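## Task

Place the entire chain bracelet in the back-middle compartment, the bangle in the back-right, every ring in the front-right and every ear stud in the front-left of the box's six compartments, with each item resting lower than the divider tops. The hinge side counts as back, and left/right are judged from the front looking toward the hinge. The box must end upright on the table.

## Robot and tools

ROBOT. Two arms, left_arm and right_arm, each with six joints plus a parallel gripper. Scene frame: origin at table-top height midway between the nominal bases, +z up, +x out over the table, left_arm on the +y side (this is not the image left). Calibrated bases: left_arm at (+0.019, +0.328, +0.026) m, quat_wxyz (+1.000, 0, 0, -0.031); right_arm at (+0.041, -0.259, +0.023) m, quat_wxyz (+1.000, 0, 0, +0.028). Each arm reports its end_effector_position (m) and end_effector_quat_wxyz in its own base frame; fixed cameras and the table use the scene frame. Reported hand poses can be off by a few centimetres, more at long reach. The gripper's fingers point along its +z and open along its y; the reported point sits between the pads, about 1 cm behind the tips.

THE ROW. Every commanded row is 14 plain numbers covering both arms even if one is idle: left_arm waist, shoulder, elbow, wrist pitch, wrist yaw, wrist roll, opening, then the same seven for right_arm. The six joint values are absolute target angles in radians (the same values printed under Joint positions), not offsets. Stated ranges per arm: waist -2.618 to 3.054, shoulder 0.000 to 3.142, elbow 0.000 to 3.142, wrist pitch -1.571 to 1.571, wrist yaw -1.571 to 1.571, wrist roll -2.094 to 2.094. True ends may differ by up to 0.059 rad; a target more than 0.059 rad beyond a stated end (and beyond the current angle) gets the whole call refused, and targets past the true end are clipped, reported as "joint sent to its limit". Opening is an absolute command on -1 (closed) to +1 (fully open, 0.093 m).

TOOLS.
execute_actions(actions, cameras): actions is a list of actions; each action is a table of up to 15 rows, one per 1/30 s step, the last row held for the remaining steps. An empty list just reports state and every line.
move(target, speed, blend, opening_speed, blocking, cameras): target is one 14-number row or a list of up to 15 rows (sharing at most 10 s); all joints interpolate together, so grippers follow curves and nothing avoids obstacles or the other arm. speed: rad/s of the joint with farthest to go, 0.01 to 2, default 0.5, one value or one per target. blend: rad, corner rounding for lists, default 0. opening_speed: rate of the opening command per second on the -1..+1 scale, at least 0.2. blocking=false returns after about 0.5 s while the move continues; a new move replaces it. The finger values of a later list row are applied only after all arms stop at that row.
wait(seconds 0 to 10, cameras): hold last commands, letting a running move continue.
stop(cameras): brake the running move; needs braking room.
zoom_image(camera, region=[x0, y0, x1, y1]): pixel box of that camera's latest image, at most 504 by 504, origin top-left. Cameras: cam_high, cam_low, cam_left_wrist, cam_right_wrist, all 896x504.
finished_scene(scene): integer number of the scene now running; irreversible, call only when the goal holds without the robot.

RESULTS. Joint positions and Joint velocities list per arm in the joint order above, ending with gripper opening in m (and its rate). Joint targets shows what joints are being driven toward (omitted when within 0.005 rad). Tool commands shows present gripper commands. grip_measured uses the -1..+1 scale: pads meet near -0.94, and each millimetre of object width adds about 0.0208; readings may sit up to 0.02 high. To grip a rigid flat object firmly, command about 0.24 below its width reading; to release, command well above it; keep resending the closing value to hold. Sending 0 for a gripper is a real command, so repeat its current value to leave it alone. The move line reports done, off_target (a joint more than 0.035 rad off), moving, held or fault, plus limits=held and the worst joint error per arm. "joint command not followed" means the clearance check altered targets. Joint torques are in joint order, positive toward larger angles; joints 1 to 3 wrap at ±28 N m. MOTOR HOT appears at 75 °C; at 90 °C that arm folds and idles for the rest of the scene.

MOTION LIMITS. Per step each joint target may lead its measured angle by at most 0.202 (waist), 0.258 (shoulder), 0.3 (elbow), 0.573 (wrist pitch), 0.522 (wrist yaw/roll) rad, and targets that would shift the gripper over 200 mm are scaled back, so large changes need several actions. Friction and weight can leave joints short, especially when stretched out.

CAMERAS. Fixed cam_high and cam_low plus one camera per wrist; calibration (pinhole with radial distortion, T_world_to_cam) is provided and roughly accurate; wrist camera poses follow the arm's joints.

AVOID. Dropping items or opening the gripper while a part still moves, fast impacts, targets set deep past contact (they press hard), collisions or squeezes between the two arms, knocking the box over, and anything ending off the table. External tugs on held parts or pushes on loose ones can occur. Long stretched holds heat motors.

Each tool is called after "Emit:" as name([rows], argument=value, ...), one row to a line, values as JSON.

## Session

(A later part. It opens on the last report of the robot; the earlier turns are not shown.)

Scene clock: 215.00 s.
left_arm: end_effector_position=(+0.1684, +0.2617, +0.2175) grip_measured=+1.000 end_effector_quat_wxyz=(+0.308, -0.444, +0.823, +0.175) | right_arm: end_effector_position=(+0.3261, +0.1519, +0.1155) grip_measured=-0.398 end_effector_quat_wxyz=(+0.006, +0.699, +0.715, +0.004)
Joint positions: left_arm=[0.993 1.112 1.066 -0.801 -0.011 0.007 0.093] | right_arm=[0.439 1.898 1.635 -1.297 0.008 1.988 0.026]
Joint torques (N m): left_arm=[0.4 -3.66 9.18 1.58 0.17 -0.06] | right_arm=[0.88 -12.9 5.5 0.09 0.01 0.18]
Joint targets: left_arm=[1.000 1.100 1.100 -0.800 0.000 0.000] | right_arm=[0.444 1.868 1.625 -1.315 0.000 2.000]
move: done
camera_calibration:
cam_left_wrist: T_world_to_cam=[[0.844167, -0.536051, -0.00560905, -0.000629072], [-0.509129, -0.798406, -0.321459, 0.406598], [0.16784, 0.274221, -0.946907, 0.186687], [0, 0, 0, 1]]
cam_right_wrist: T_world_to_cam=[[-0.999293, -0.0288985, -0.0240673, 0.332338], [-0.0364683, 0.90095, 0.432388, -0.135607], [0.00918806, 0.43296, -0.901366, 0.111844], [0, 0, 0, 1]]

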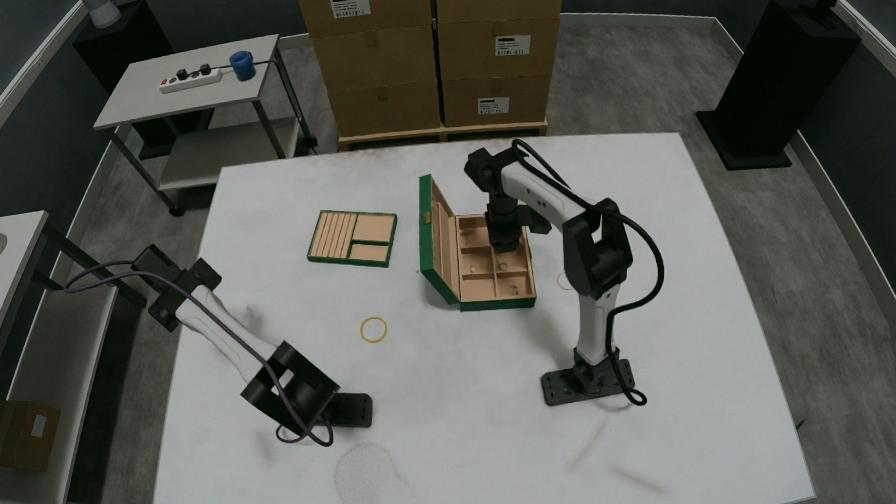

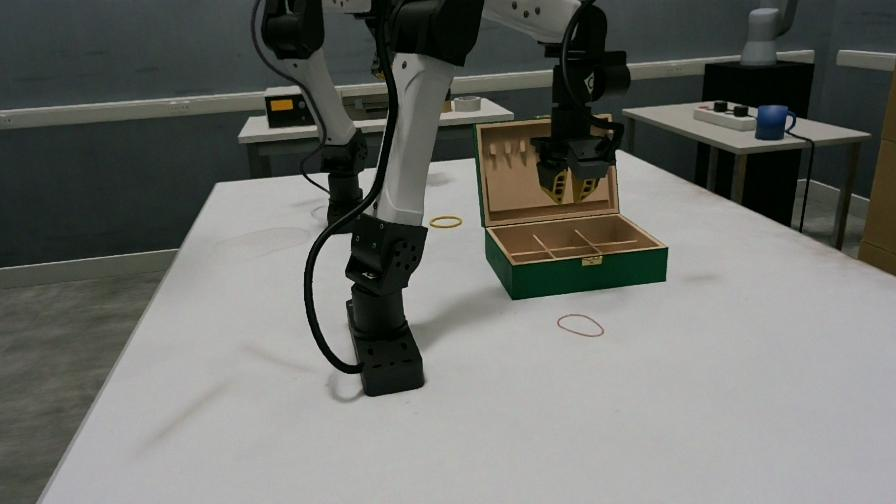

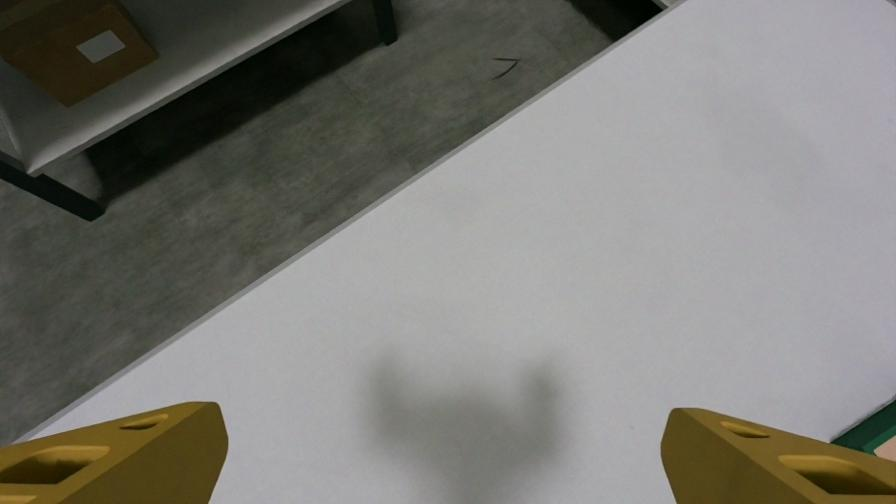

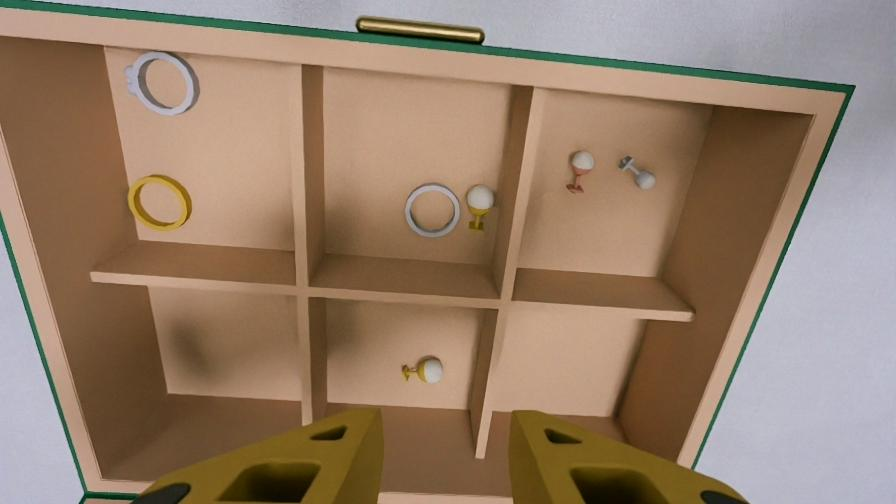

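Emit:
move(target=[1.0,1.1,1.1,-0.8,0,0,1,0.408,1.967,1.465,-1.065,0,2.05,-1], speed=0.4, cameras=["cam_right_wrist"])

Scene clock: 270.07 s.
left_arm: end_effector_position=(+0.1684, +0.2617, +0.2175) grip_measured=+1.000 end_effector_quat_wxyz=(+0.308, -0.444, +0.823, +0.175) | right_arm: end_effector_position=(+0.3346, +0.1454, +0.0555) grip_measured=-0.973 end_effector_quat_wxyz=(+0.004, +0.726, +0.688, +0.001)
Joint positions: left_arm=[0.993 1.112 1.066 -0.801 -0.011 0.007 0.093] | right_arm=[0.413 1.954 1.472 -1.084 0.008 2.038 0]
Joint torques (N m): left_arm=[0.39 -3.66 9.18 1.58 0.17 -0.05] | right_arm=[0.02 -9.26 5.57 0.43 0 0.15]
Motor temperatures (°C): left_arm=[26 32 43 39 26 27 27] | right_arm=[29 63 40 29 26 26 27]
Heat: left arm: 43 °C; right arm: 63 °C.
Joint targets: left_arm=[1.000 1.100 1.100 -0.800 0.000 0.000] | right_arm=[0.408 1.967 1.465 -1.065 0.000 2.050]
move: done
camera_calibration:
cam_right_wrist: T_world_to_cam=[[-0.998754, 0.0465443, -0.0180181, 0.327731], [0.0342737, 0.90203, 0.43031, -0.127226], [0.0362813, 0.429156, -0.902501, 0.0519713], [0, 0, 0, 1]]
Images, in order: cam_right_wrist.

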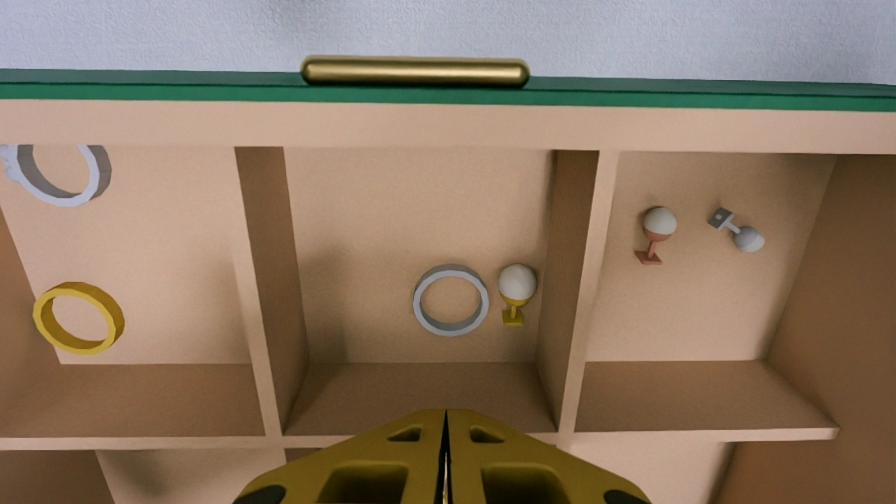

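Emit:
move([
  [1.0,1.1,1.1,-0.8,0,0,1,0.408,2.028,1.366,-0.91,0,2.05,-1],
  [1.0,1.1,1.1,-0.8,0,0,1,0.385,2.081,1.462,-0.955,0,2.03,-1],
], speed=[0.25,0.1], cameras=["cam_right_wrist"])

Scene clock: 283.47 s.
left_arm: end_effector_position=(+0.1684, +0.2617, +0.2175) grip_measured=+1.000 end_effector_quat_wxyz=(+0.308, -0.444, +0.823, +0.175) | right_arm: end_effector_position=(+0.3490, +0.1442, +0.0104) grip_measured=-0.973 end_effector_quat_wxyz=(+0.001, +0.733, +0.681, -0.002)
Joint positions: left_arm=[0.993 1.112 1.066 -0.801 -0.011 0.007 0.093] | right_arm=[0.394 2.06 1.44 -0.953 0.004 2.038 0]
Joint torques (N m): left_arm=[0.4 -3.66 9.17 1.58 0.16 -0.06] | right_arm=[-0.21 -9.2 8.03 0.21 0.05 -0.03]
Joint targets: left_arm=[1.000 1.100 1.100 -0.800 0.000 0.000] | right_arm=[0.385 2.081 1.462 -0.955 0.000 2.030]
move: done
camera_calibration:
cam_right_wrist: T_world_to_cam=[[-0.997704, 0.0671102, -0.00915086, 0.337861], [0.0566551, 0.900937, 0.430236, -0.114905], [0.0371175, 0.428729, -0.90267, 0.0110634], [0, 0, 0, 1]]
Images, in order: cam_right_wrist.

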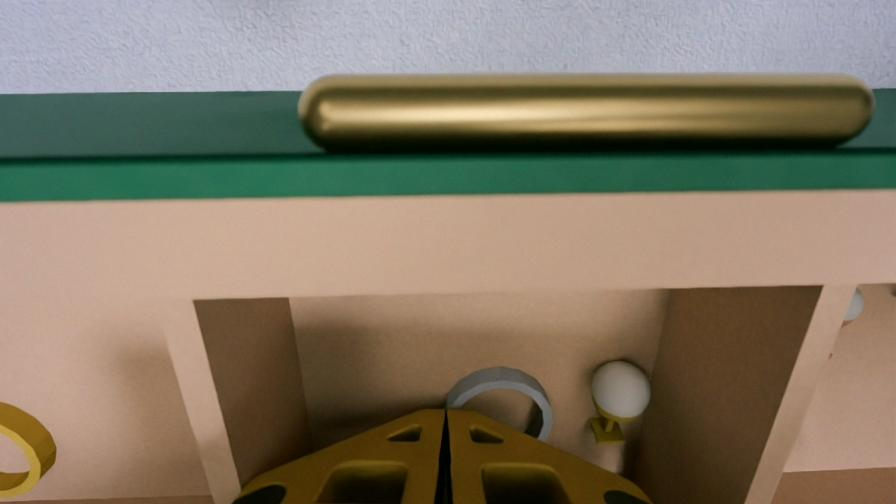

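Emit:
move(target=[1.0,1.1,1.1,-0.8,0,0,1,0.371,2.12,1.525,-0.972,0,2.01,-1], speed=0.1, cameras=["cam_right_wrist"])

Scene clock: 298.23 s.
left_arm: end_effector_position=(+0.1684, +0.2617, +0.2175) grip_measured=+1.000 end_effector_quat_wxyz=(+0.308, -0.444, +0.823, +0.175) | right_arm: end_effector_position=(+0.3487, +0.1438, +0.0113) grip_measured=-0.973 end_effector_quat_wxyz=(-0.015, +0.729, +0.684, -0.020)
Joint positions: left_arm=[0.993 1.112 1.066 -0.801 -0.011 0.007 0.093] | right_arm=[0.385 2.096 1.498 -1.02 -0.013 2.02 0]
Joint torques (N m): left_arm=[0.42 -3.69 9.17 1.58 0.16 -0.05] | right_arm=[-0.68 -9.13 8.55 0.64 0.18 -0.03]
Motor temperatures (°C): left_arm=[26 32 44 39 26 27 27] | right_arm=[29 56 40 28 26 25 28]
Heat: left arm: 44 °C; right arm: 56 °C.
Joint targets: left_arm=[1.000 1.100 1.100 -0.800 0.000 0.000] | right_arm=[0.371 2.120 1.525 -0.972 0.000 2.010]
move: off_target (right_arm); right_arm: the wrist pitch is farthest, 0.048 rad from its target
camera_calibration:
cam_right_wrist: T_world_to_cam=[[-0.997581, 0.0580377, 0.0382622, 0.338333], [0.0688311, 0.90171, 0.426827, -0.119212], [-0.00972937, 0.428428, -0.903524, 0.0284425], [0, 0, 0, 1]]
Images, in order: cam_right_wrist.

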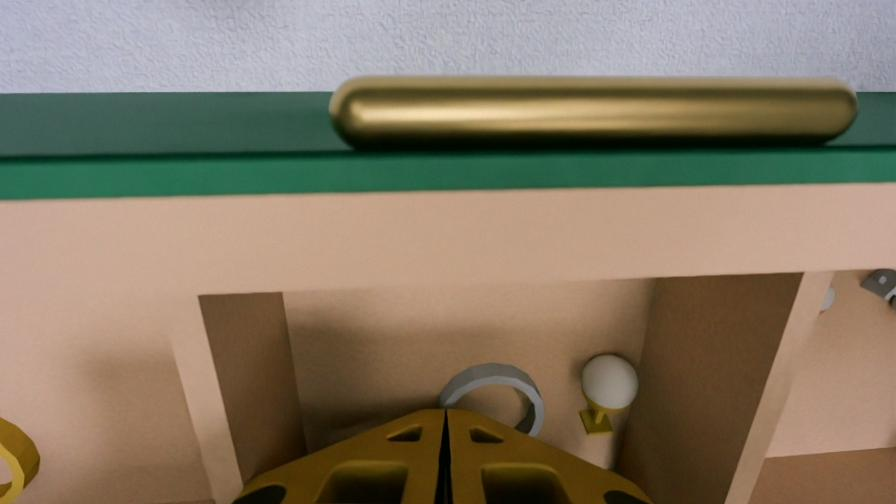

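Emit:
move([
  [1.0,1.1,1.1,-0.8,0,0,1,0.388,2.03,1.51,-1.05,0,2.03,-1],
  [1.0,1.1,1.1,-0.8,0,0,1,0.399,1.976,1.50,-1.09,0,2.045,-0.34],
], speed=0.25, cameras=["cam_right_wrist"])

Scene clock: 337.20 s.
left_arm: end_effector_position=(+0.1684, +0.2617, +0.2175) grip_measured=+1.000 end_effector_quat_wxyz=(+0.308, -0.444, +0.823, +0.175) | right_arm: end_effector_position=(+0.3440, +0.1440, +0.0456) grip_measured=-0.343 end_effector_quat_wxyz=(-0.004, +0.731, +0.682, +0.000)
Joint positions: left_arm=[0.993 1.112 1.066 -0.801 -0.011 0.007 0.093] | right_arm=[0.393 2.001 1.498 -1.071 -0.008 2.033 0.029]
Joint torques (N m): left_arm=[0.4 -3.67 9.18 1.59 0.16 -0.05] | right_arm=[1.02 -13.19 6.35 0.03 0.15 0.17]
Joint targets: left_arm=[1.000 1.100 1.100 -0.800 0.000 0.000] | right_arm=[0.399 1.976 1.500 -1.090 0.000 2.045]
move: done
camera_calibration:
cam_right_wrist: T_world_to_cam=[[-0.998028, 0.0626518, -0.00392214, 0.333741], [0.0545454, 0.896429, 0.439818, -0.128616], [0.0310713, 0.438737, -0.898078, 0.0435186], [0, 0, 0, 1]]
Images, in order: cam_right_wrist.

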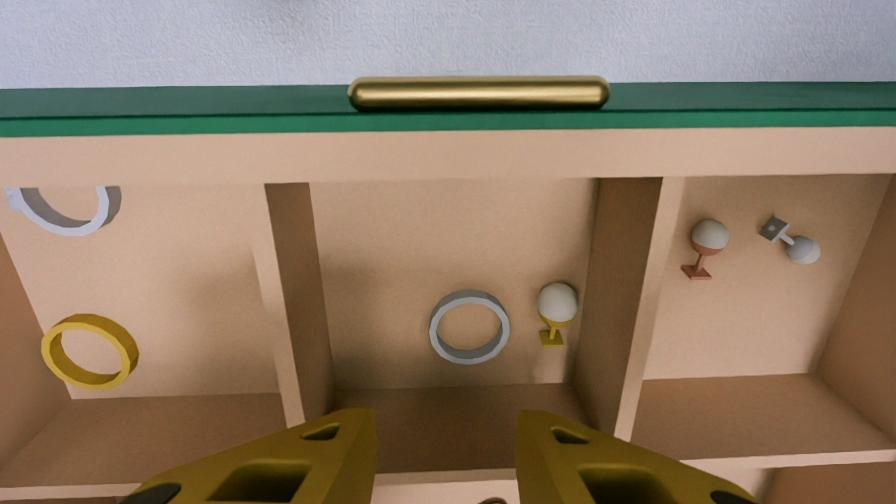

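Emit:
move(target=[1.0,1.1,1.1,-0.8,0,0,1,0.408,2.036,1.385,-0.915,0,2.055,-0.34], speed=0.2, cameras=["cam_right_wrist"])

Scene clock: 343.93 s.
left_arm: end_effector_position=(+0.1684, +0.2617, +0.2175) grip_measured=+1.000 end_effector_quat_wxyz=(+0.308, -0.444, +0.823, +0.175) | right_arm: end_effector_position=(+0.3375, +0.1449, +0.0164) grip_measured=-0.343 end_effector_quat_wxyz=(-0.003, +0.731, +0.682, +0.000)
Joint positions: left_arm=[0.993 1.112 1.066 -0.801 -0.011 0.007 0.093] | right_arm=[0.402 2.015 1.397 -0.955 -0.006 2.043 0.029]
Joint torques (N m): left_arm=[0.4 -3.66 9.17 1.58 0.17 -0.05] | right_arm=[0.96 -8.77 4.83 0.65 0.14 0.18]
Joint targets: left_arm=[1.000 1.100 1.100 -0.800 0.000 0.000] | right_arm=[0.408 2.036 1.385 -0.915 0.000 2.055]
move: off_target (right_arm); right_arm: the wrist pitch is farthest, 0.040 rad from its target
camera_calibration:
cam_right_wrist: T_world_to_cam=[[-0.997998, 0.0630225, -0.00523238, 0.327122], [0.0543388, 0.89692, 0.438841, -0.116196], [0.0323499, 0.437678, -0.89855, 0.0168969], [0, 0, 0, 1]]
Images, in order: cam_right_wrist.

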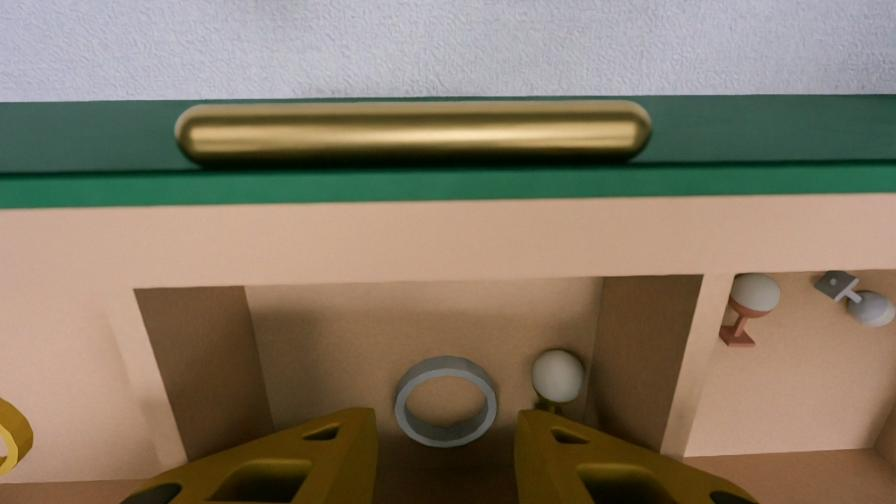

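Emit:
move([
  [1.0,1.1,1.1,-0.8,0,0,1,0.408,2.064,1.392,-0.89,0,2.055,-0.38],
  [1.0,1.1,1.1,-0.8,0,0,1,0.408,2.064,1.392,-0.89,0,2.055,-0.8],
], speed=0.15, opening_speed=0.3, cameras=["cam_right_wrist"])

Scene clock: 357.90 s.
left_arm: end_effector_position=(+0.1684, +0.2617, +0.2175) grip_measured=+1.000 end_effector_quat_wxyz=(+0.308, -0.444, +0.823, +0.175) | right_arm: end_effector_position=(+0.3450, +0.1470, +0.0093) grip_measured=-0.798 end_effector_quat_wxyz=(+0.003, +0.732, +0.681, +0.008)
Joint positions: left_arm=[0.993 1.112 1.066 -0.801 -0.011 0.007 0.093] | right_arm=[0.402 2.036 1.397 -0.915 -0.001 2.044 0.007]
Joint torques (N m): left_arm=[0.42 -3.66 9.17 1.58 0.17 -0.05] | right_arm=[0.96 -8.24 5.48 0.53 0.09 0.16]
Joint targets: left_arm=[1.000 1.100 1.100 -0.800 0.000 0.000] | right_arm=[0.408 2.064 1.392 -0.890 0.000 2.055]
move: done; target 2's new numbers were sent with right_arm's wrist pitch 0.062 rad from that target
camera_calibration:
cam_right_wrist: T_world_to_cam=[[-0.997583, 0.0646263, -0.0255111, 0.334233], [0.0467217, 0.895734, 0.442128, -0.112606], [0.0514242, 0.439868, -0.896589, 0.0023586], [0, 0, 0, 1]]
Images, in order: cam_right_wrist.

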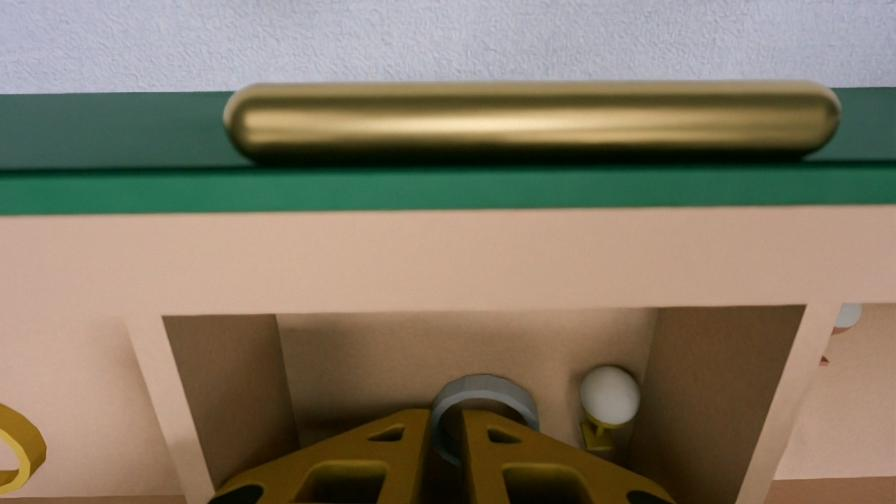

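Emit:
move([
  [1.0,1.1,1.1,-0.8,0,0,1,0.408,2.06,1.395,-0.895,0,2.055,-1],
  [1.0,1.1,1.1,-0.8,0,0,1,0.404,2.0,1.50,-1.08,0,2.05,-1],
], speed=0.2, opening_speed=0.4, cameras=["cam_right_wrist"])

Scene clock: 375.90 s.
left_arm: end_effector_position=(+0.1684, +0.2617, +0.2175) grip_measured=+1.000 end_effector_quat_wxyz=(+0.308, -0.444, +0.823, +0.175) | right_arm: end_effector_position=(+0.3387, +0.1437, +0.0310) grip_measured=-0.973 end_effector_quat_wxyz=(-0.005, +0.732, +0.681, -0.019)
Joint positions: left_arm=[0.993 1.112 1.066 -0.801 -0.011 0.007 0.093] | right_arm=[0.402 2.031 1.481 -1.061 0.003 2.044 0]
Joint torques (N m): left_arm=[0.4 -3.67 9.17 1.59 0.17 -0.05] | right_arm=[0.61 -13.9 7.82 -0.04 0.05 0.11]
Joint targets: left_arm=[1.000 1.100 1.100 -0.800 0.000 0.000] | right_arm=[0.404 2.000 1.500 -1.080 0.000 2.050]
move: done
camera_calibration:
cam_right_wrist: T_world_to_cam=[[-0.997632, 0.0645653, 0.0236924, 0.327219], [0.068563, 0.90665, 0.416275, -0.127115], [0.00539619, 0.416914, -0.90893, 0.0428801], [0, 0, 0, 1]]
Images, in order: cam_right_wrist.

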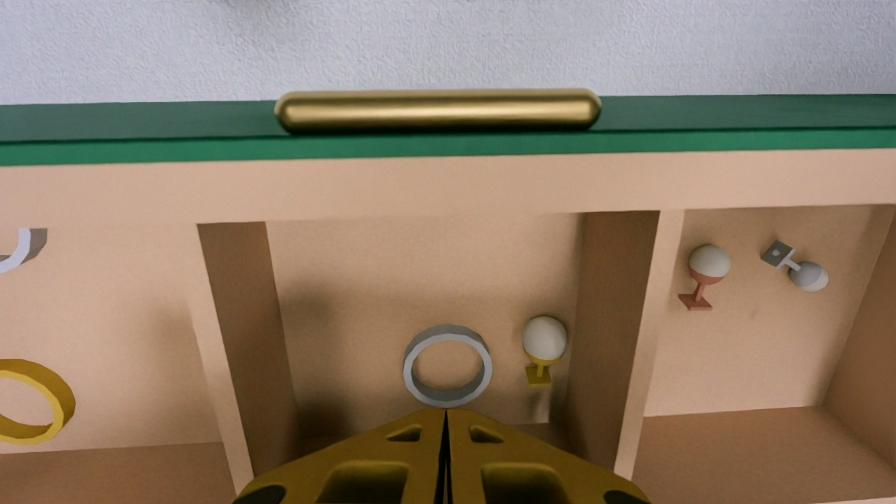

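Emit:
move([
  [1.0,1.1,1.1,-0.8,0,0,1,0.409,1.99,1.46,-1.045,0,2.055,-0.36],
  [1.0,1.1,1.1,-0.8,0,0,1,0.409,2.03,1.382,-0.92,0,2.055,-0.36],
], speed=0.2, cameras=["cam_right_wrist"])

Scene clock: 390.63 s.
left_arm: end_effector_position=(+0.1684, +0.2617, +0.2175) grip_measured=+1.000 end_effector_quat_wxyz=(+0.308, -0.444, +0.823, +0.175) | right_arm: end_effector_position=(+0.3369, +0.1429, +0.0154) grip_measured=-0.363 end_effector_quat_wxyz=(-0.001, +0.732, +0.681, -0.007)
Joint positions: left_arm=[0.993 1.112 1.066 -0.801 -0.011 0.007 0.093] | right_arm=[0.402 2.022 1.403 -0.966 0.003 2.044 0.028]
Joint torques (N m): left_arm=[0.4 -3.67 9.18 1.58 0.17 -0.06] | right_arm=[1.06 -9.99 3.93 0.69 0.06 0.16]
Motor temperatures (°C): left_arm=[26 32 45 41 26 27 27] | right_arm=[29 61 42 28 26 25 27]
Heat: left arm: 45 °C; right arm: 61 °C.
Joint targets: left_arm=[1.000 1.100 1.100 -0.800 0.000 0.000] | right_arm=[0.409 2.030 1.382 -0.920 0.000 2.055]
move: off_target (right_arm); right_arm: the wrist pitch is farthest, 0.046 rad from its target
camera_calibration:
cam_right_wrist: T_world_to_cam=[[-0.997921, 0.0644425, 0.00121282, 0.326284], [0.0587987, 0.902494, 0.426671, -0.116077], [0.0264012, 0.425855, -0.904406, 0.0206248], [0, 0, 0, 1]]
Images, in order: cam_right_wrist.

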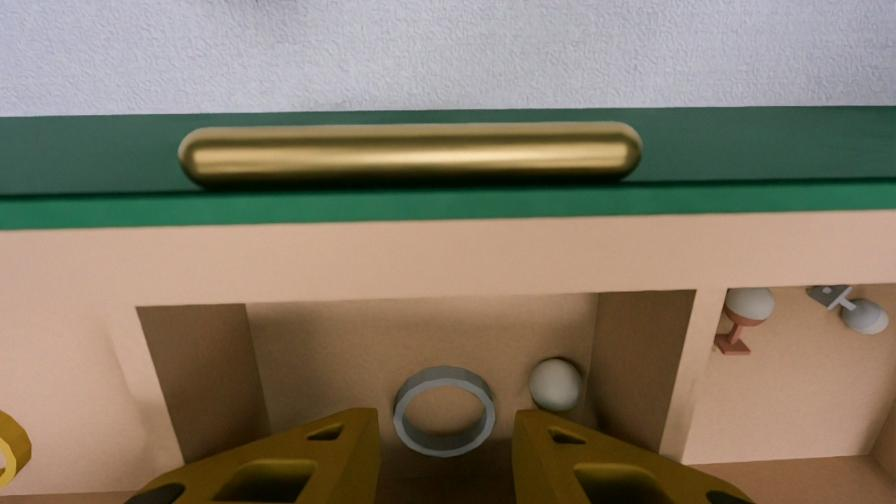

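Emit:
move([
  [1.0,1.1,1.1,-0.8,0,0,1,0.407,2.02,1.43,-0.98,0,2.055,-0.40],
  [1.0,1.1,1.1,-0.8,0,0,1,0.407,2.070,1.418,-0.92,0,2.055,-0.40],
], speed=0.15, cameras=["cam_right_wrist"])

Scene clock: 402.97 s.
left_arm: end_effector_position=(+0.1684, +0.2617, +0.2175) grip_measured=+1.000 end_effector_quat_wxyz=(+0.308, -0.444, +0.823, +0.175) | right_arm: end_effector_position=(+0.3377, +0.1435, +0.0141) grip_measured=-0.399 end_effector_quat_wxyz=(-0.002, +0.732, +0.681, -0.009)
Joint positions: left_arm=[0.993 1.112 1.066 -0.801 -0.011 0.007 0.093] | right_arm=[0.402 2.031 1.41 -0.969 0.002 2.044 0.026]
Joint torques (N m): left_arm=[0.42 -3.67 9.17 1.59 0.17 -0.05] | right_arm=[0.88 -7.09 6.64 0.71 0.06 0.17]
Joint targets: left_arm=[1.000 1.100 1.100 -0.800 0.000 0.000] | right_arm=[0.407 2.070 1.418 -0.920 0.000 2.055]
move: off_target (right_arm); right_arm: the wrist pitch is farthest, 0.049 rad from its target
camera_calibration:
cam_right_wrist: T_world_to_cam=[[-0.997905, 0.0644632, 0.00547492, 0.326984], [0.0606525, 0.902744, 0.42588, -0.116731], [0.0225111, 0.42532, -0.904763, 0.0206148], [0, 0, 0, 1]]
Images, in order: cam_right_wrist.

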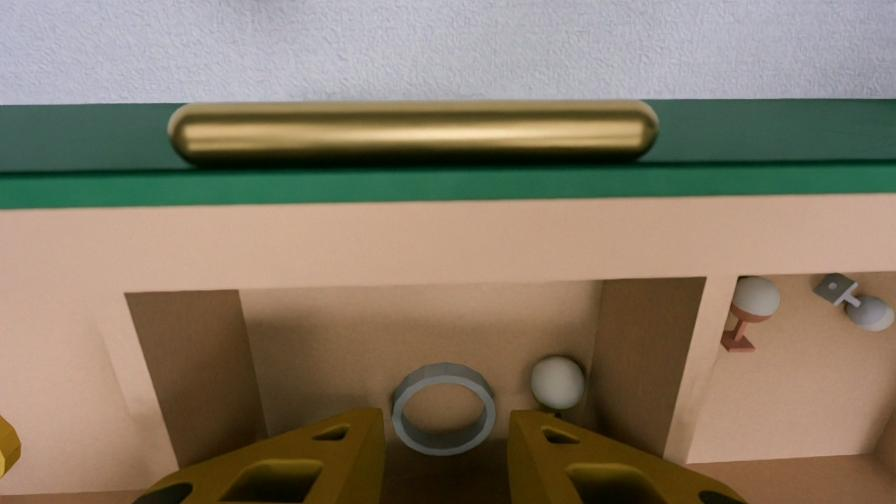

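Emit:
move([
  [1.0,1.1,1.1,-0.8,0,0,1,0.4,2.00,1.47,-1.04,0,2.055,-0.7],
  [1.0,1.1,1.1,-0.8,0,0,1,0.386,2.05,1.47,-0.985,0,2.04,-0.7],
  [1.0,1.1,1.1,-0.8,0,0,1,0.386,2.076,1.416,-0.905,0,2.04,-0.7],
], speed=0.15, cameras=["cam_right_wrist"])

Scene clock: 424.07 s.
left_arm: end_effector_position=(+0.1684, +0.2616, +0.2174) grip_measured=+1.000 end_effector_quat_wxyz=(+0.308, -0.444, +0.823, +0.174) | right_arm: end_effector_position=(+0.3432, +0.1428, +0.0094) grip_measured=-0.698 end_effector_quat_wxyz=(-0.006, +0.736, +0.677, -0.007)
Joint positions: left_arm=[0.993 1.112 1.066 -0.801 -0.011 0.007 0.093] | right_arm=[0.391 2.053 1.424 -0.959 -0.006 2.044 0.012]
Joint torques (N m): left_arm=[0.4 -3.67 9.18 1.58 0.17 -0.06] | right_arm=[0.02 -8.75 5.15 0.76 0.14 0.01]
Motor temperatures (°C): left_arm=[26 32 45 41 26 27 27] | right_arm=[29 56 41 28 26 25 27]
Heat: left arm: 45 °C; right arm: 56 °C.
Joint targets: left_arm=[1.000 1.100 1.100 -0.800 0.000 0.000] | right_arm=[0.386 2.076 1.416 -0.905 0.000 2.040]
move: off_target (right_arm); right_arm: the wrist pitch is farthest, 0.054 rad from its target
camera_calibration:
cam_right_wrist: T_world_to_cam=[[-0.997107, 0.0755887, 0.00805894, 0.330592], [0.0716223, 0.898642, 0.432797, -0.11766], [0.0254725, 0.432122, -0.901455, 0.0144692], [0, 0, 0, 1]]
Images, in order: cam_right_wrist.

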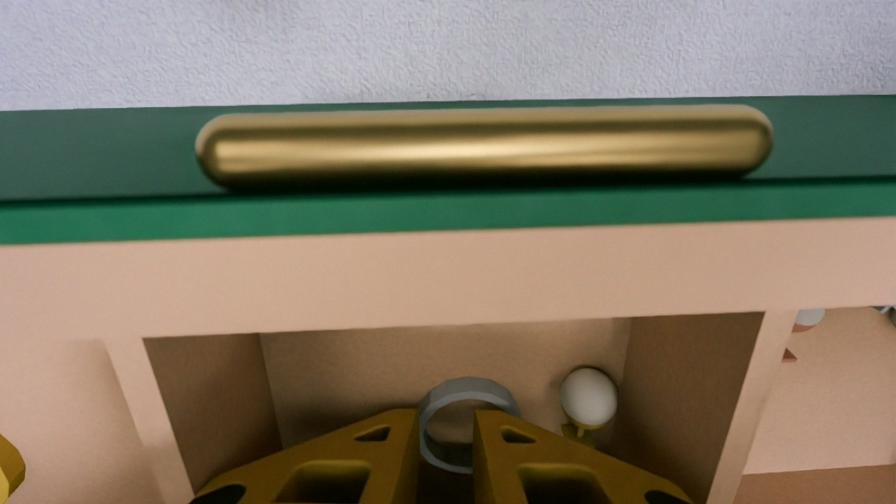

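Emit:
move([
  [1.0,1.1,1.1,-0.8,0,0,1,0.39,2.01,1.47,-1.03,0,2.05,-1],
  [1.0,1.1,1.1,-0.8,0,0,1,0.412,1.985,1.465,-1.05,0,2.05,-1],
  [1.0,1.1,1.1,-0.8,0,0,1,0.412,2.046,1.372,-0.905,0,2.05,-1],
  [1.0,1.1,1.1,-0.8,0,0,1,0.355,2.02,1.338,-0.9,0,2.01,-1],
], speed=0.15, cameras=["cam_right_wrist"])

Scene clock: 456.00 s.
left_arm: end_effector_position=(+0.1684, +0.2616, +0.2174) grip_measured=+1.000 end_effector_quat_wxyz=(+0.308, -0.444, +0.823, +0.174) | right_arm: end_effector_position=(+0.3375, +0.1387, +0.0065) grip_measured=-0.973 end_effector_quat_wxyz=(-0.018, +0.735, +0.678, +0.006)
Joint positions: left_arm=[0.993 1.112 1.066 -0.801 -0.011 0.007 0.093] | right_arm=[0.372 2.021 1.363 -0.915 -0.038 2.024 0]
Joint torques (N m): left_arm=[0.4 -3.69 9.18 1.59 0.17 -0.06] | right_arm=[-1.02 -10.8 3.55 0.4 0.44 -0.08]
Joint targets: left_arm=[1.000 1.100 1.100 -0.800 0.000 0.000] | right_arm=[0.355 2.020 1.338 -0.900 0.000 2.010]
move: off_target (right_arm); right_arm: the wrist yaw is farthest, 0.038 rad from its target
camera_calibration:
cam_right_wrist: T_world_to_cam=[[-0.997215, 0.0740912, 0.00851427, 0.325488], [0.069553, 0.882733, 0.4647, -0.109656], [0.0269143, 0.463998, -0.885427, 0.00871081], [0, 0, 0, 1]]
Images, in order: cam_right_wrist.

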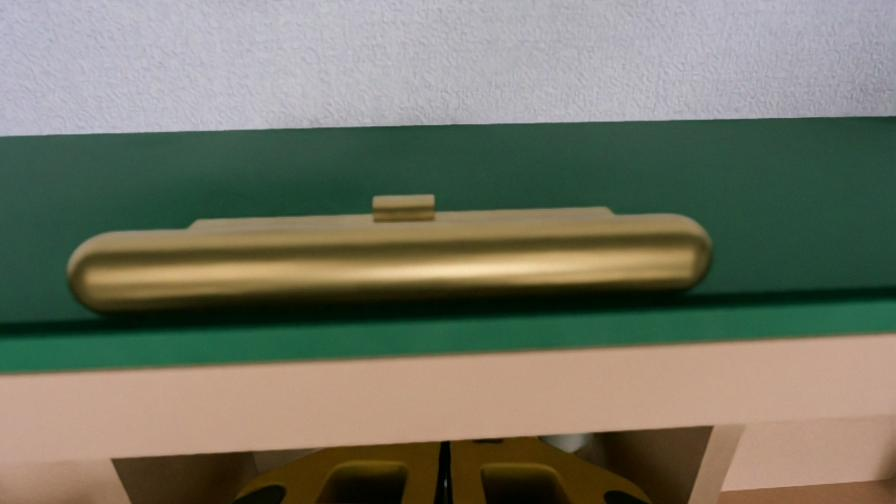

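Emit:
move([
  [1.0,1.1,1.1,-0.8,0,0,1,0.39,1.97,1.47,-1.06,0,2.01,-1],
  [1.0,1.1,1.1,-0.8,0,0,1,0.367,1.94,1.50,-1.12,0,0.43,-0.6],
], speed=[0.2,0.8], cameras=["cam_right_wrist"])

Scene clock: 483.93 s.
left_arm: end_effector_position=(+0.1684, +0.2616, +0.2174) grip_measured=+1.000 end_effector_quat_wxyz=(+0.308, -0.444, +0.823, +0.174) | right_arm: end_effector_position=(+0.3367, +0.1333, +0.0516) grip_measured=-0.602 end_effector_quat_wxyz=(-0.011, +0.034, +0.999, -0.001)
Joint positions: left_arm=[0.993 1.112 1.066 -0.801 -0.011 0.007 0.093] | right_arm=[0.373 1.972 1.48 -1.101 -0.008 0.442 0.016]
Joint torques (N m): left_arm=[0.4 -3.67 9.18 1.58 0.16 -0.05] | right_arm=[-0.08 -13.65 8.12 0.09 0.12 -0.06]
Joint targets: left_arm=[1.000 1.100 1.100 -0.800 0.000 0.000] | right_arm=[0.367 1.940 1.500 -1.120 0.000 0.430]
move: done
camera_calibration:
cam_right_wrist: T_world_to_cam=[[-0.0623865, -0.998019, -0.00809545, 0.153739], [-0.888974, 0.0518792, 0.45501, 0.308204], [-0.453689, 0.0355831, -0.89045, 0.270363], [0, 0, 0, 1]]
Images, in order: cam_right_wrist.

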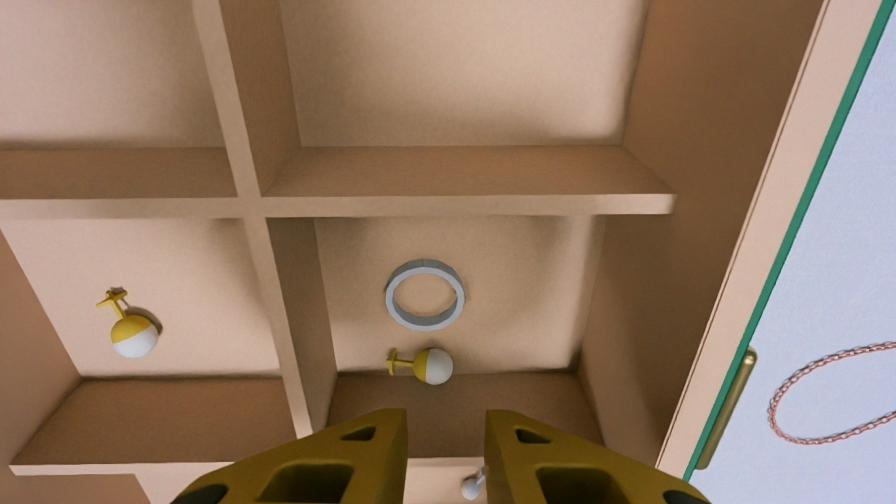

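Emit:
move(target=[1.0,1.1,1.1,-0.8,0,0,1,0.36,2.024,1.343,-0.885,0,0.425,-0.65], speed=0.2, cameras=["cam_right_wrist"])

Scene clock: 508.00 s.
left_arm: end_effector_position=(+0.1684, +0.2616, +0.2174) grip_measured=+1.000 end_effector_quat_wxyz=(+0.308, -0.444, +0.823, +0.174) | right_arm: end_effector_position=(+0.3402, +0.1320, +0.0084) grip_measured=-0.648 end_effector_quat_wxyz=(+0.003, +0.035, +0.999, +0.006)
Joint positions: left_arm=[0.993 1.112 1.066 -0.801 -0.011 0.007 0.093] | right_arm=[0.367 2.007 1.351 -0.904 -0.008 0.437 0.014]
Joint torques (N m): left_arm=[0.4 -3.67 9.18 1.59 0.17 -0.05] | right_arm=[-0.08 -9.13 5.2 0.55 0.12 -0.06]
Joint targets: left_arm=[1.000 1.100 1.100 -0.800 0.000 0.000] | right_arm=[0.360 2.024 1.343 -0.885 0.000 0.425]
move: done
camera_calibration:
cam_right_wrist: T_world_to_cam=[[-0.0638456, -0.997726, -0.0215859, 0.152883], [-0.902093, 0.0484485, 0.428814, 0.336182], [-0.426793, 0.0468504, -0.903135, 0.223086], [0, 0, 0, 1]]
Images, in order: cam_right_wrist.

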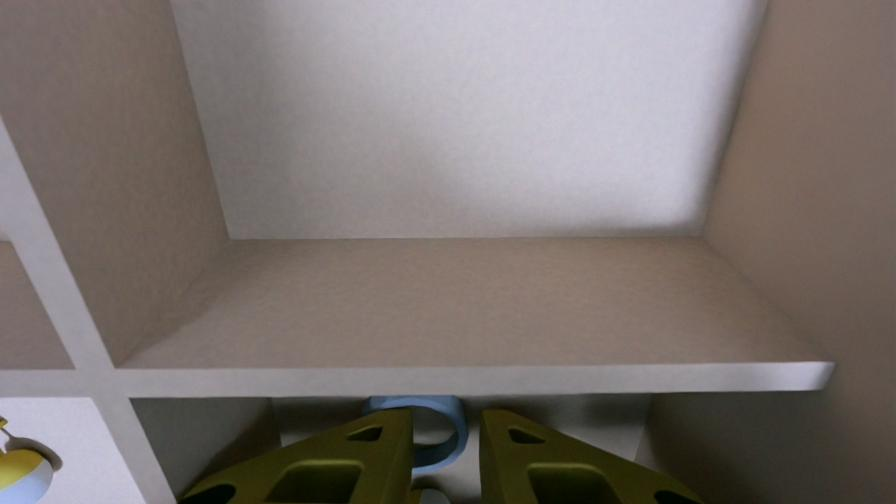

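Emit:
move([
  [1.0,1.1,1.1,-0.8,0,0,1,0.362,2.044,1.338,-0.865,0,0.425,-0.65],
  [1.0,1.1,1.1,-0.8,0,0,1,0.362,2.044,1.338,-0.865,0,0.425,-1],
  [1.0,1.1,1.1,-0.8,0,0,1,0.36,1.99,1.40,-1.01,0,0.425,-1],
], speed=0.15, opening_speed=0.4, cameras=["cam_right_wrist"])

Scene clock: 522.63 s.
left_arm: end_effector_position=(+0.1684, +0.2616, +0.2174) grip_measured=+1.000 end_effector_quat_wxyz=(+0.308, -0.444, +0.823, +0.174) | right_arm: end_effector_position=(+0.3295, +0.1275, +0.0121) grip_measured=-0.965 end_effector_quat_wxyz=(-0.027, +0.035, +0.999, -0.008)
Joint positions: left_arm=[0.993 1.112 1.066 -0.801 -0.011 0.007 0.093] | right_arm=[0.367 2.018 1.381 -0.99 -0.006 0.436 0]
Joint torques (N m): left_arm=[0.4 -3.66 9.18 1.59 0.17 -0.05] | right_arm=[-0.06 -13.33 7.69 -0.01 0.11 -0.06]
Joint targets: left_arm=[1.000 1.100 1.100 -0.800 0.000 0.000] | right_arm=[0.360 1.990 1.400 -1.010 0.000 0.425]
move: done
camera_calibration:
cam_right_wrist: T_world_to_cam=[[-0.0627052, -0.998003, 0.00762462, 0.147139], [-0.874431, 0.0586204, 0.481595, 0.314097], [-0.48108, 0.0235313, -0.876361, 0.242606], [0, 0, 0, 1]]
Images, in order: cam_right_wrist.

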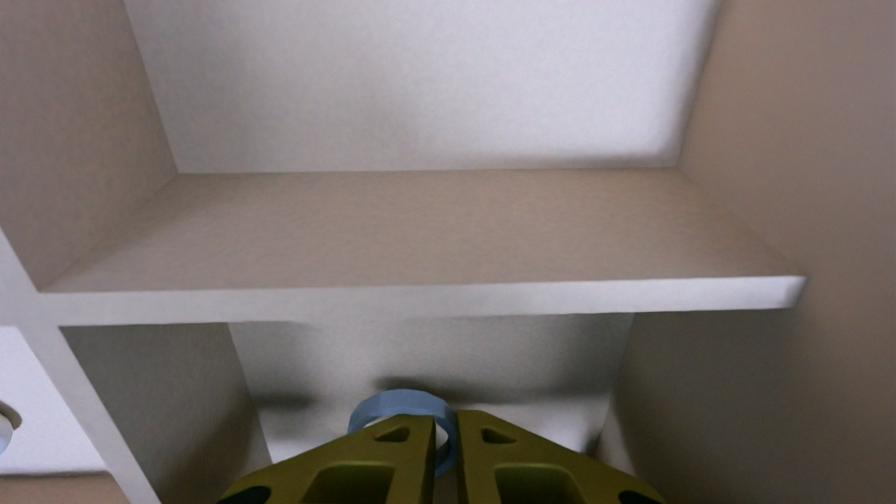

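Emit:
move([
  [1.0,1.1,1.1,-0.8,0,0,1,0.36,1.935,1.52,-1.142,0,0.425,-1],
  [1.0,1.1,1.1,-0.8,0,0,1,0.29,2.171,1.87,-1.25,0,0.36,-1],
  [1.0,1.1,1.1,-0.8,0,0,1,0.29,2.21,1.73,-1.07,0,0.36,-1],
], speed=[0.3,0.4,0.3], blend=[0.05,0.03,0], cameras=["cam_low","cam_right_wrist"])

Scene clock: 548.63 s.
left_arm: end_effector_position=(+0.1684, +0.2616, +0.2174) grip_measured=+1.000 end_effector_quat_wxyz=(+0.308, -0.444, +0.823, +0.174) | right_arm: end_effector_position=(+0.4082, +0.1251, +0.0317) grip_measured=-0.965 end_effector_quat_wxyz=(+0.012, +0.038, +0.999, +0.007)
Joint positions: left_arm=[0.993 1.112 1.066 -0.801 -0.011 0.007 0.093] | right_arm=[0.295 2.194 1.738 -1.088 -0.006 0.372 0]
Joint torques (N m): left_arm=[0.4 -3.67 9.18 1.59 0.17 -0.05] | right_arm=[0.03 -11.19 5.67 0.61 0.1 -0.07]
Motor temperatures (°C): left_arm=[26 33 47 42 26 27 27] | right_arm=[29 61 42 28 26 25 28]
Heat: left arm: 47 °C; right arm: 61 °C.
Joint targets: left_arm=[1.000 1.100 1.100 -0.800 0.000 0.000] | right_arm=[0.290 2.210 1.730 -1.070 0.000 0.360]
move: done
camera_calibration:
cam_right_wrist: T_world_to_cam=[[-0.0695838, -0.997257, -0.0252196, 0.15328], [-0.908912, 0.0529596, 0.413612, 0.390547], [-0.411141, 0.0517031, -0.910104, 0.266596], [0, 0, 0, 1]]
Images, in order: cam_low, cam_right_wrist.

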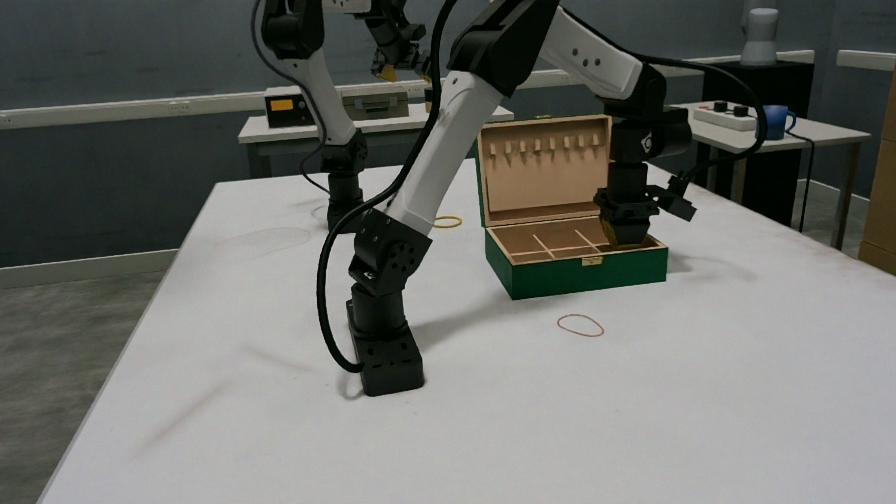

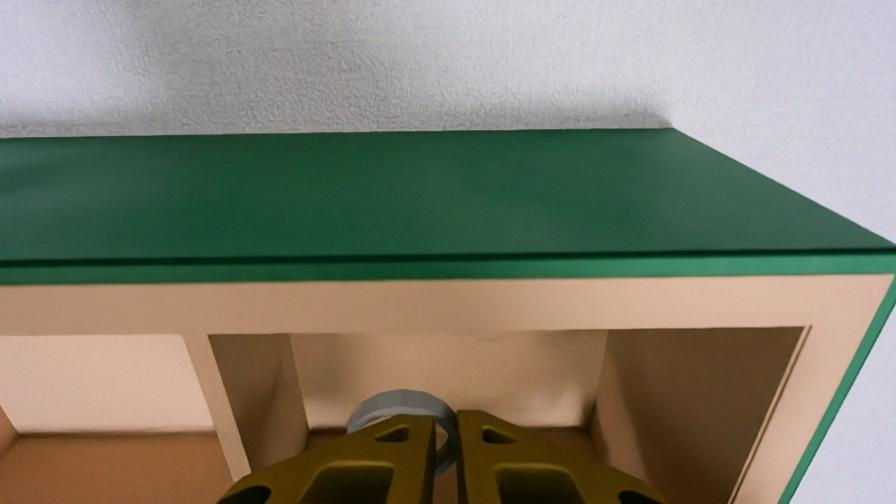

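Emit:
move([
  [1.0,1.1,1.1,-0.8,0,0,1,0.29,2.236,1.70,-1.03,0,0.36,-1],
  [1.0,1.1,1.1,-0.8,0,0,1,0.29,2.236,1.70,-1.03,0,0.36,-0.75],
  [1.0,1.1,1.1,-0.8,0,0,1,0.29,2.17,1.87,-1.25,0,0.36,-0.75],
], speed=[0.15,0.2,0.3], opening_speed=0.3, cameras=["cam_right_wrist"])

Scene clock: 565.00 s.
left_arm: end_effector_position=(+0.1684, +0.2616, +0.2174) grip_measured=+1.000 end_effector_quat_wxyz=(+0.308, -0.444, +0.823, +0.174) | right_arm: end_effector_position=(+0.4057, +0.1244, +0.0568) grip_measured=-0.752 end_effector_quat_wxyz=(-0.005, +0.038, +0.999, +0.001)
Joint positions: left_arm=[0.993 1.112 1.066 -0.801 -0.011 0.007 0.093] | right_arm=[0.295 2.202 1.852 -1.23 -0.006 0.372 0.009]
Joint torques (N m): left_arm=[0.4 -3.7 9.18 1.59 0.16 -0.05] | right_arm=[0.03 -15.87 8.16 0.13 0.1 -0.07]
Joint targets: left_arm=[1.000 1.100 1.100 -0.800 0.000 0.000] | right_arm=[0.290 2.170 1.870 -1.250 0.000 0.360]
move: done
camera_calibration:
cam_right_wrist: T_world_to_cam=[[-0.0702248, -0.997452, -0.0125502, 0.15257], [-0.894362, 0.0573847, 0.443649, 0.369804], [-0.441798, 0.0423796, -0.896113, 0.301334], [0, 0, 0, 1]]
Images, in order: cam_right_wrist.

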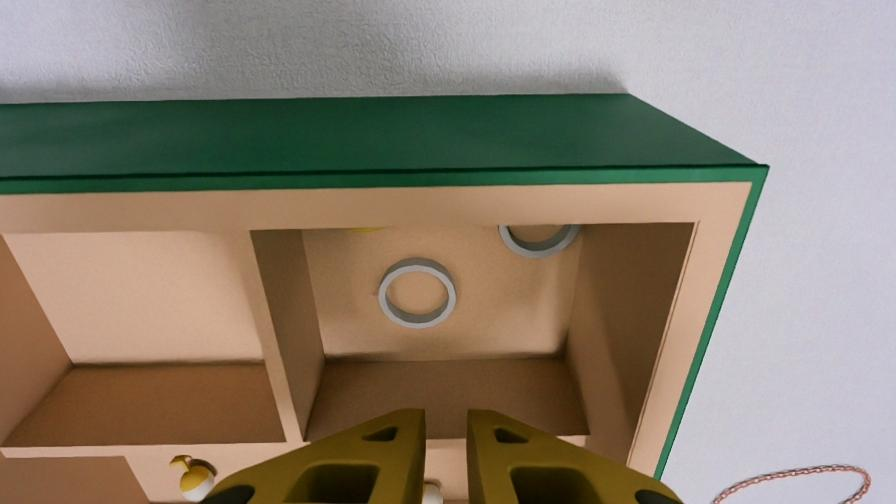

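Emit:
move(target=[1.0,1.1,1.1,-0.8,0,0,1,0.4256,1.902,1.385,-1.04,0,0.49,-0.45], speed=0.4, cameras=["cam_right_wrist"])

Scene clock: 582.13 s.
left_arm: end_effector_position=(+0.1684, +0.2616, +0.2174) grip_measured=+1.000 end_effector_quat_wxyz=(+0.308, -0.444, +0.823, +0.174) | right_arm: end_effector_position=(+0.3175, +0.1434, +0.0441) grip_measured=-0.452 end_effector_quat_wxyz=(-0.013, +0.028, +1.000, -0.003)
Joint positions: left_arm=[0.993 1.112 1.066 -0.801 -0.011 0.007 0.093] | right_arm=[0.422 1.933 1.395 -1.059 -0.006 0.478 0.023]
Joint torques (N m): left_arm=[0.39 -3.67 9.17 1.58 0.16 -0.05] | right_arm=[0.84 -13.11 5.24 0.47 0.11 0.19]
Motor temperatures (°C): left_arm=[26 33 47 42 26 27 27] | right_arm=[29 66 42 28 26 25 28]
Heat: left arm: 47 °C; right arm: 66 °C.
Joint targets: left_arm=[1.000 1.100 1.100 -0.800 0.000 0.000] | right_arm=[0.426 1.902 1.385 -1.040 0.000 0.490]
move: done
camera_calibration:
cam_right_wrist: T_world_to_cam=[[-0.0497802, -0.998753, -0.00368674, 0.158482], [-0.888192, 0.0425808, 0.457495, 0.294987], [-0.456768, 0.0260487, -0.889204, 0.256948], [0, 0, 0, 1]]
Images, in order: cam_right_wrist.

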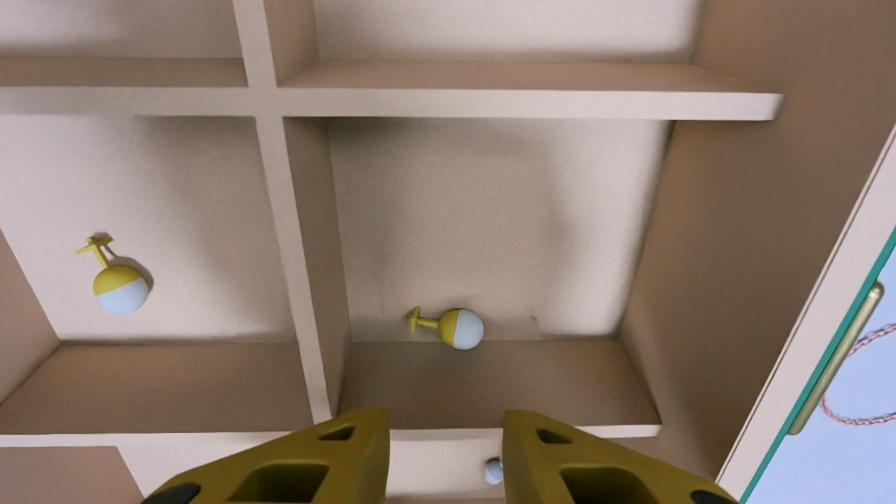

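Emit:
move(target=[1.0,1.1,1.1,-0.8,0,0,1,0.4256,1.97,1.268,-0.866,0,0.49,-0.42], speed=0.2, cameras=["cam_right_wrist"])

Scene clock: 596.77 s.
left_arm: end_effector_position=(+0.1684, +0.2616, +0.2174) grip_measured=+1.000 end_effector_quat_wxyz=(+0.308, -0.444, +0.823, +0.174) | right_arm: end_effector_position=(+0.3176, +0.1393, +0.0186) grip_measured=-0.422 end_effector_quat_wxyz=(+0.006, +0.029, +1.000, -0.005)
Joint positions: left_arm=[0.993 1.112 1.066 -0.801 -0.011 0.007 0.093] | right_arm=[0.42 1.933 1.288 -0.92 0.015 0.479 0.025]
Joint torques (N m): left_arm=[0.42 -3.67 9.17 1.59 0.17 -0.05] | right_arm=[0.94 -6.54 4.23 0.91 -0.07 0.17]
Joint targets: left_arm=[1.000 1.100 1.100 -0.800 0.000 0.000] | right_arm=[0.426 1.970 1.268 -0.866 0.000 0.490]
move: off_target (right_arm); right_arm: the wrist pitch is farthest, 0.054 rad from its target
camera_calibration:
cam_right_wrist: T_world_to_cam=[[-0.0517966, -0.998658, 0.000116506, 0.154861], [-0.904333, 0.0469539, 0.424237, 0.312109], [-0.423673, 0.0218687, -0.905551, 0.224818], [0, 0, 0, 1]]
Images, in order: cam_right_wrist.

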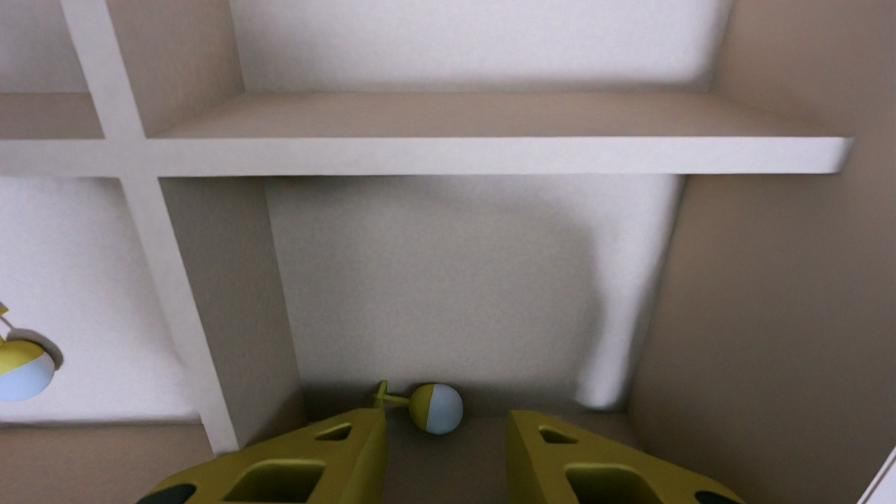

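Emit:
move([
  [1.0,1.1,1.1,-0.8,0,0,1,0.42,1.89,1.38,-1.05,0,0.49,-0.42],
  [1.0,1.1,1.1,-0.8,0,0,1,0.3505,1.895,1.378,-1.035,-0.15,0.42,-0.42],
], speed=0.25, cameras=["cam_right_wrist"])

Scene clock: 631.83 s.
left_arm: end_effector_position=(+0.1684, +0.2616, +0.2174) grip_measured=+1.000 end_effector_quat_wxyz=(+0.308, -0.444, +0.823, +0.174) | right_arm: end_effector_position=(+0.3177, +0.1431, +0.0430) grip_measured=-0.422 end_effector_quat_wxyz=(-0.030, +0.039, +0.997, +0.063)
Joint positions: left_arm=[0.993 1.112 1.066 -0.801 -0.011 0.007 0.093] | right_arm=[0.356 1.917 1.362 -1.023 -0.141 0.432 0.025]
Joint torques (N m): left_arm=[0.42 -3.67 9.17 1.58 0.17 -0.05] | right_arm=[0.06 -12.12 7.68 0.2 -0.12 -0.05]
Motor temperatures (°C): left_arm=[26 33 48 43 26 27 27] | right_arm=[29 57 39 28 26 25 27]
Heat: left arm: 48 °C; right arm: 57 °C.
Joint targets: left_arm=[1.000 1.100 1.100 -0.800 0.000 0.000] | right_arm=[0.351 1.895 1.378 -1.035 -0.150 0.420]
move: done
camera_calibration:
cam_right_wrist: T_world_to_cam=[[-0.0746741, -0.988045, -0.134873, 0.170248], [-0.872829, -0.000651341, 0.488025, 0.295673], [-0.482279, 0.154164, -0.862346, 0.244667], [0, 0, 0, 1]]
Images, in order: cam_right_wrist.

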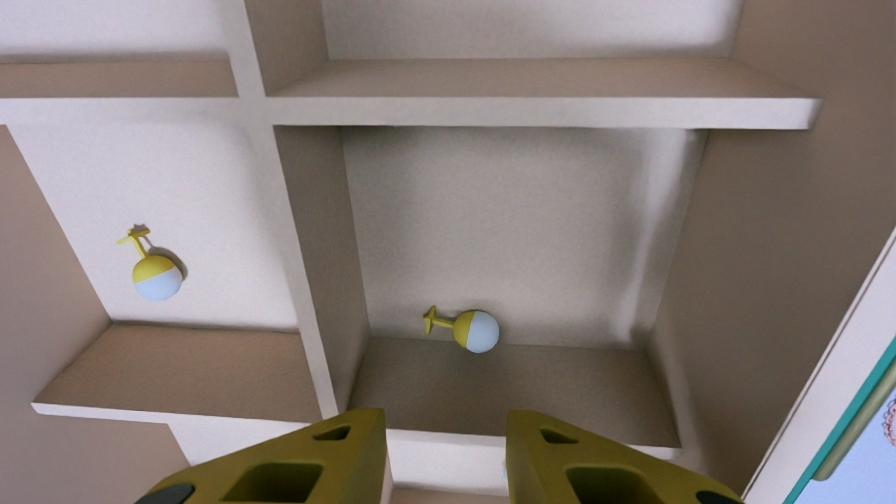

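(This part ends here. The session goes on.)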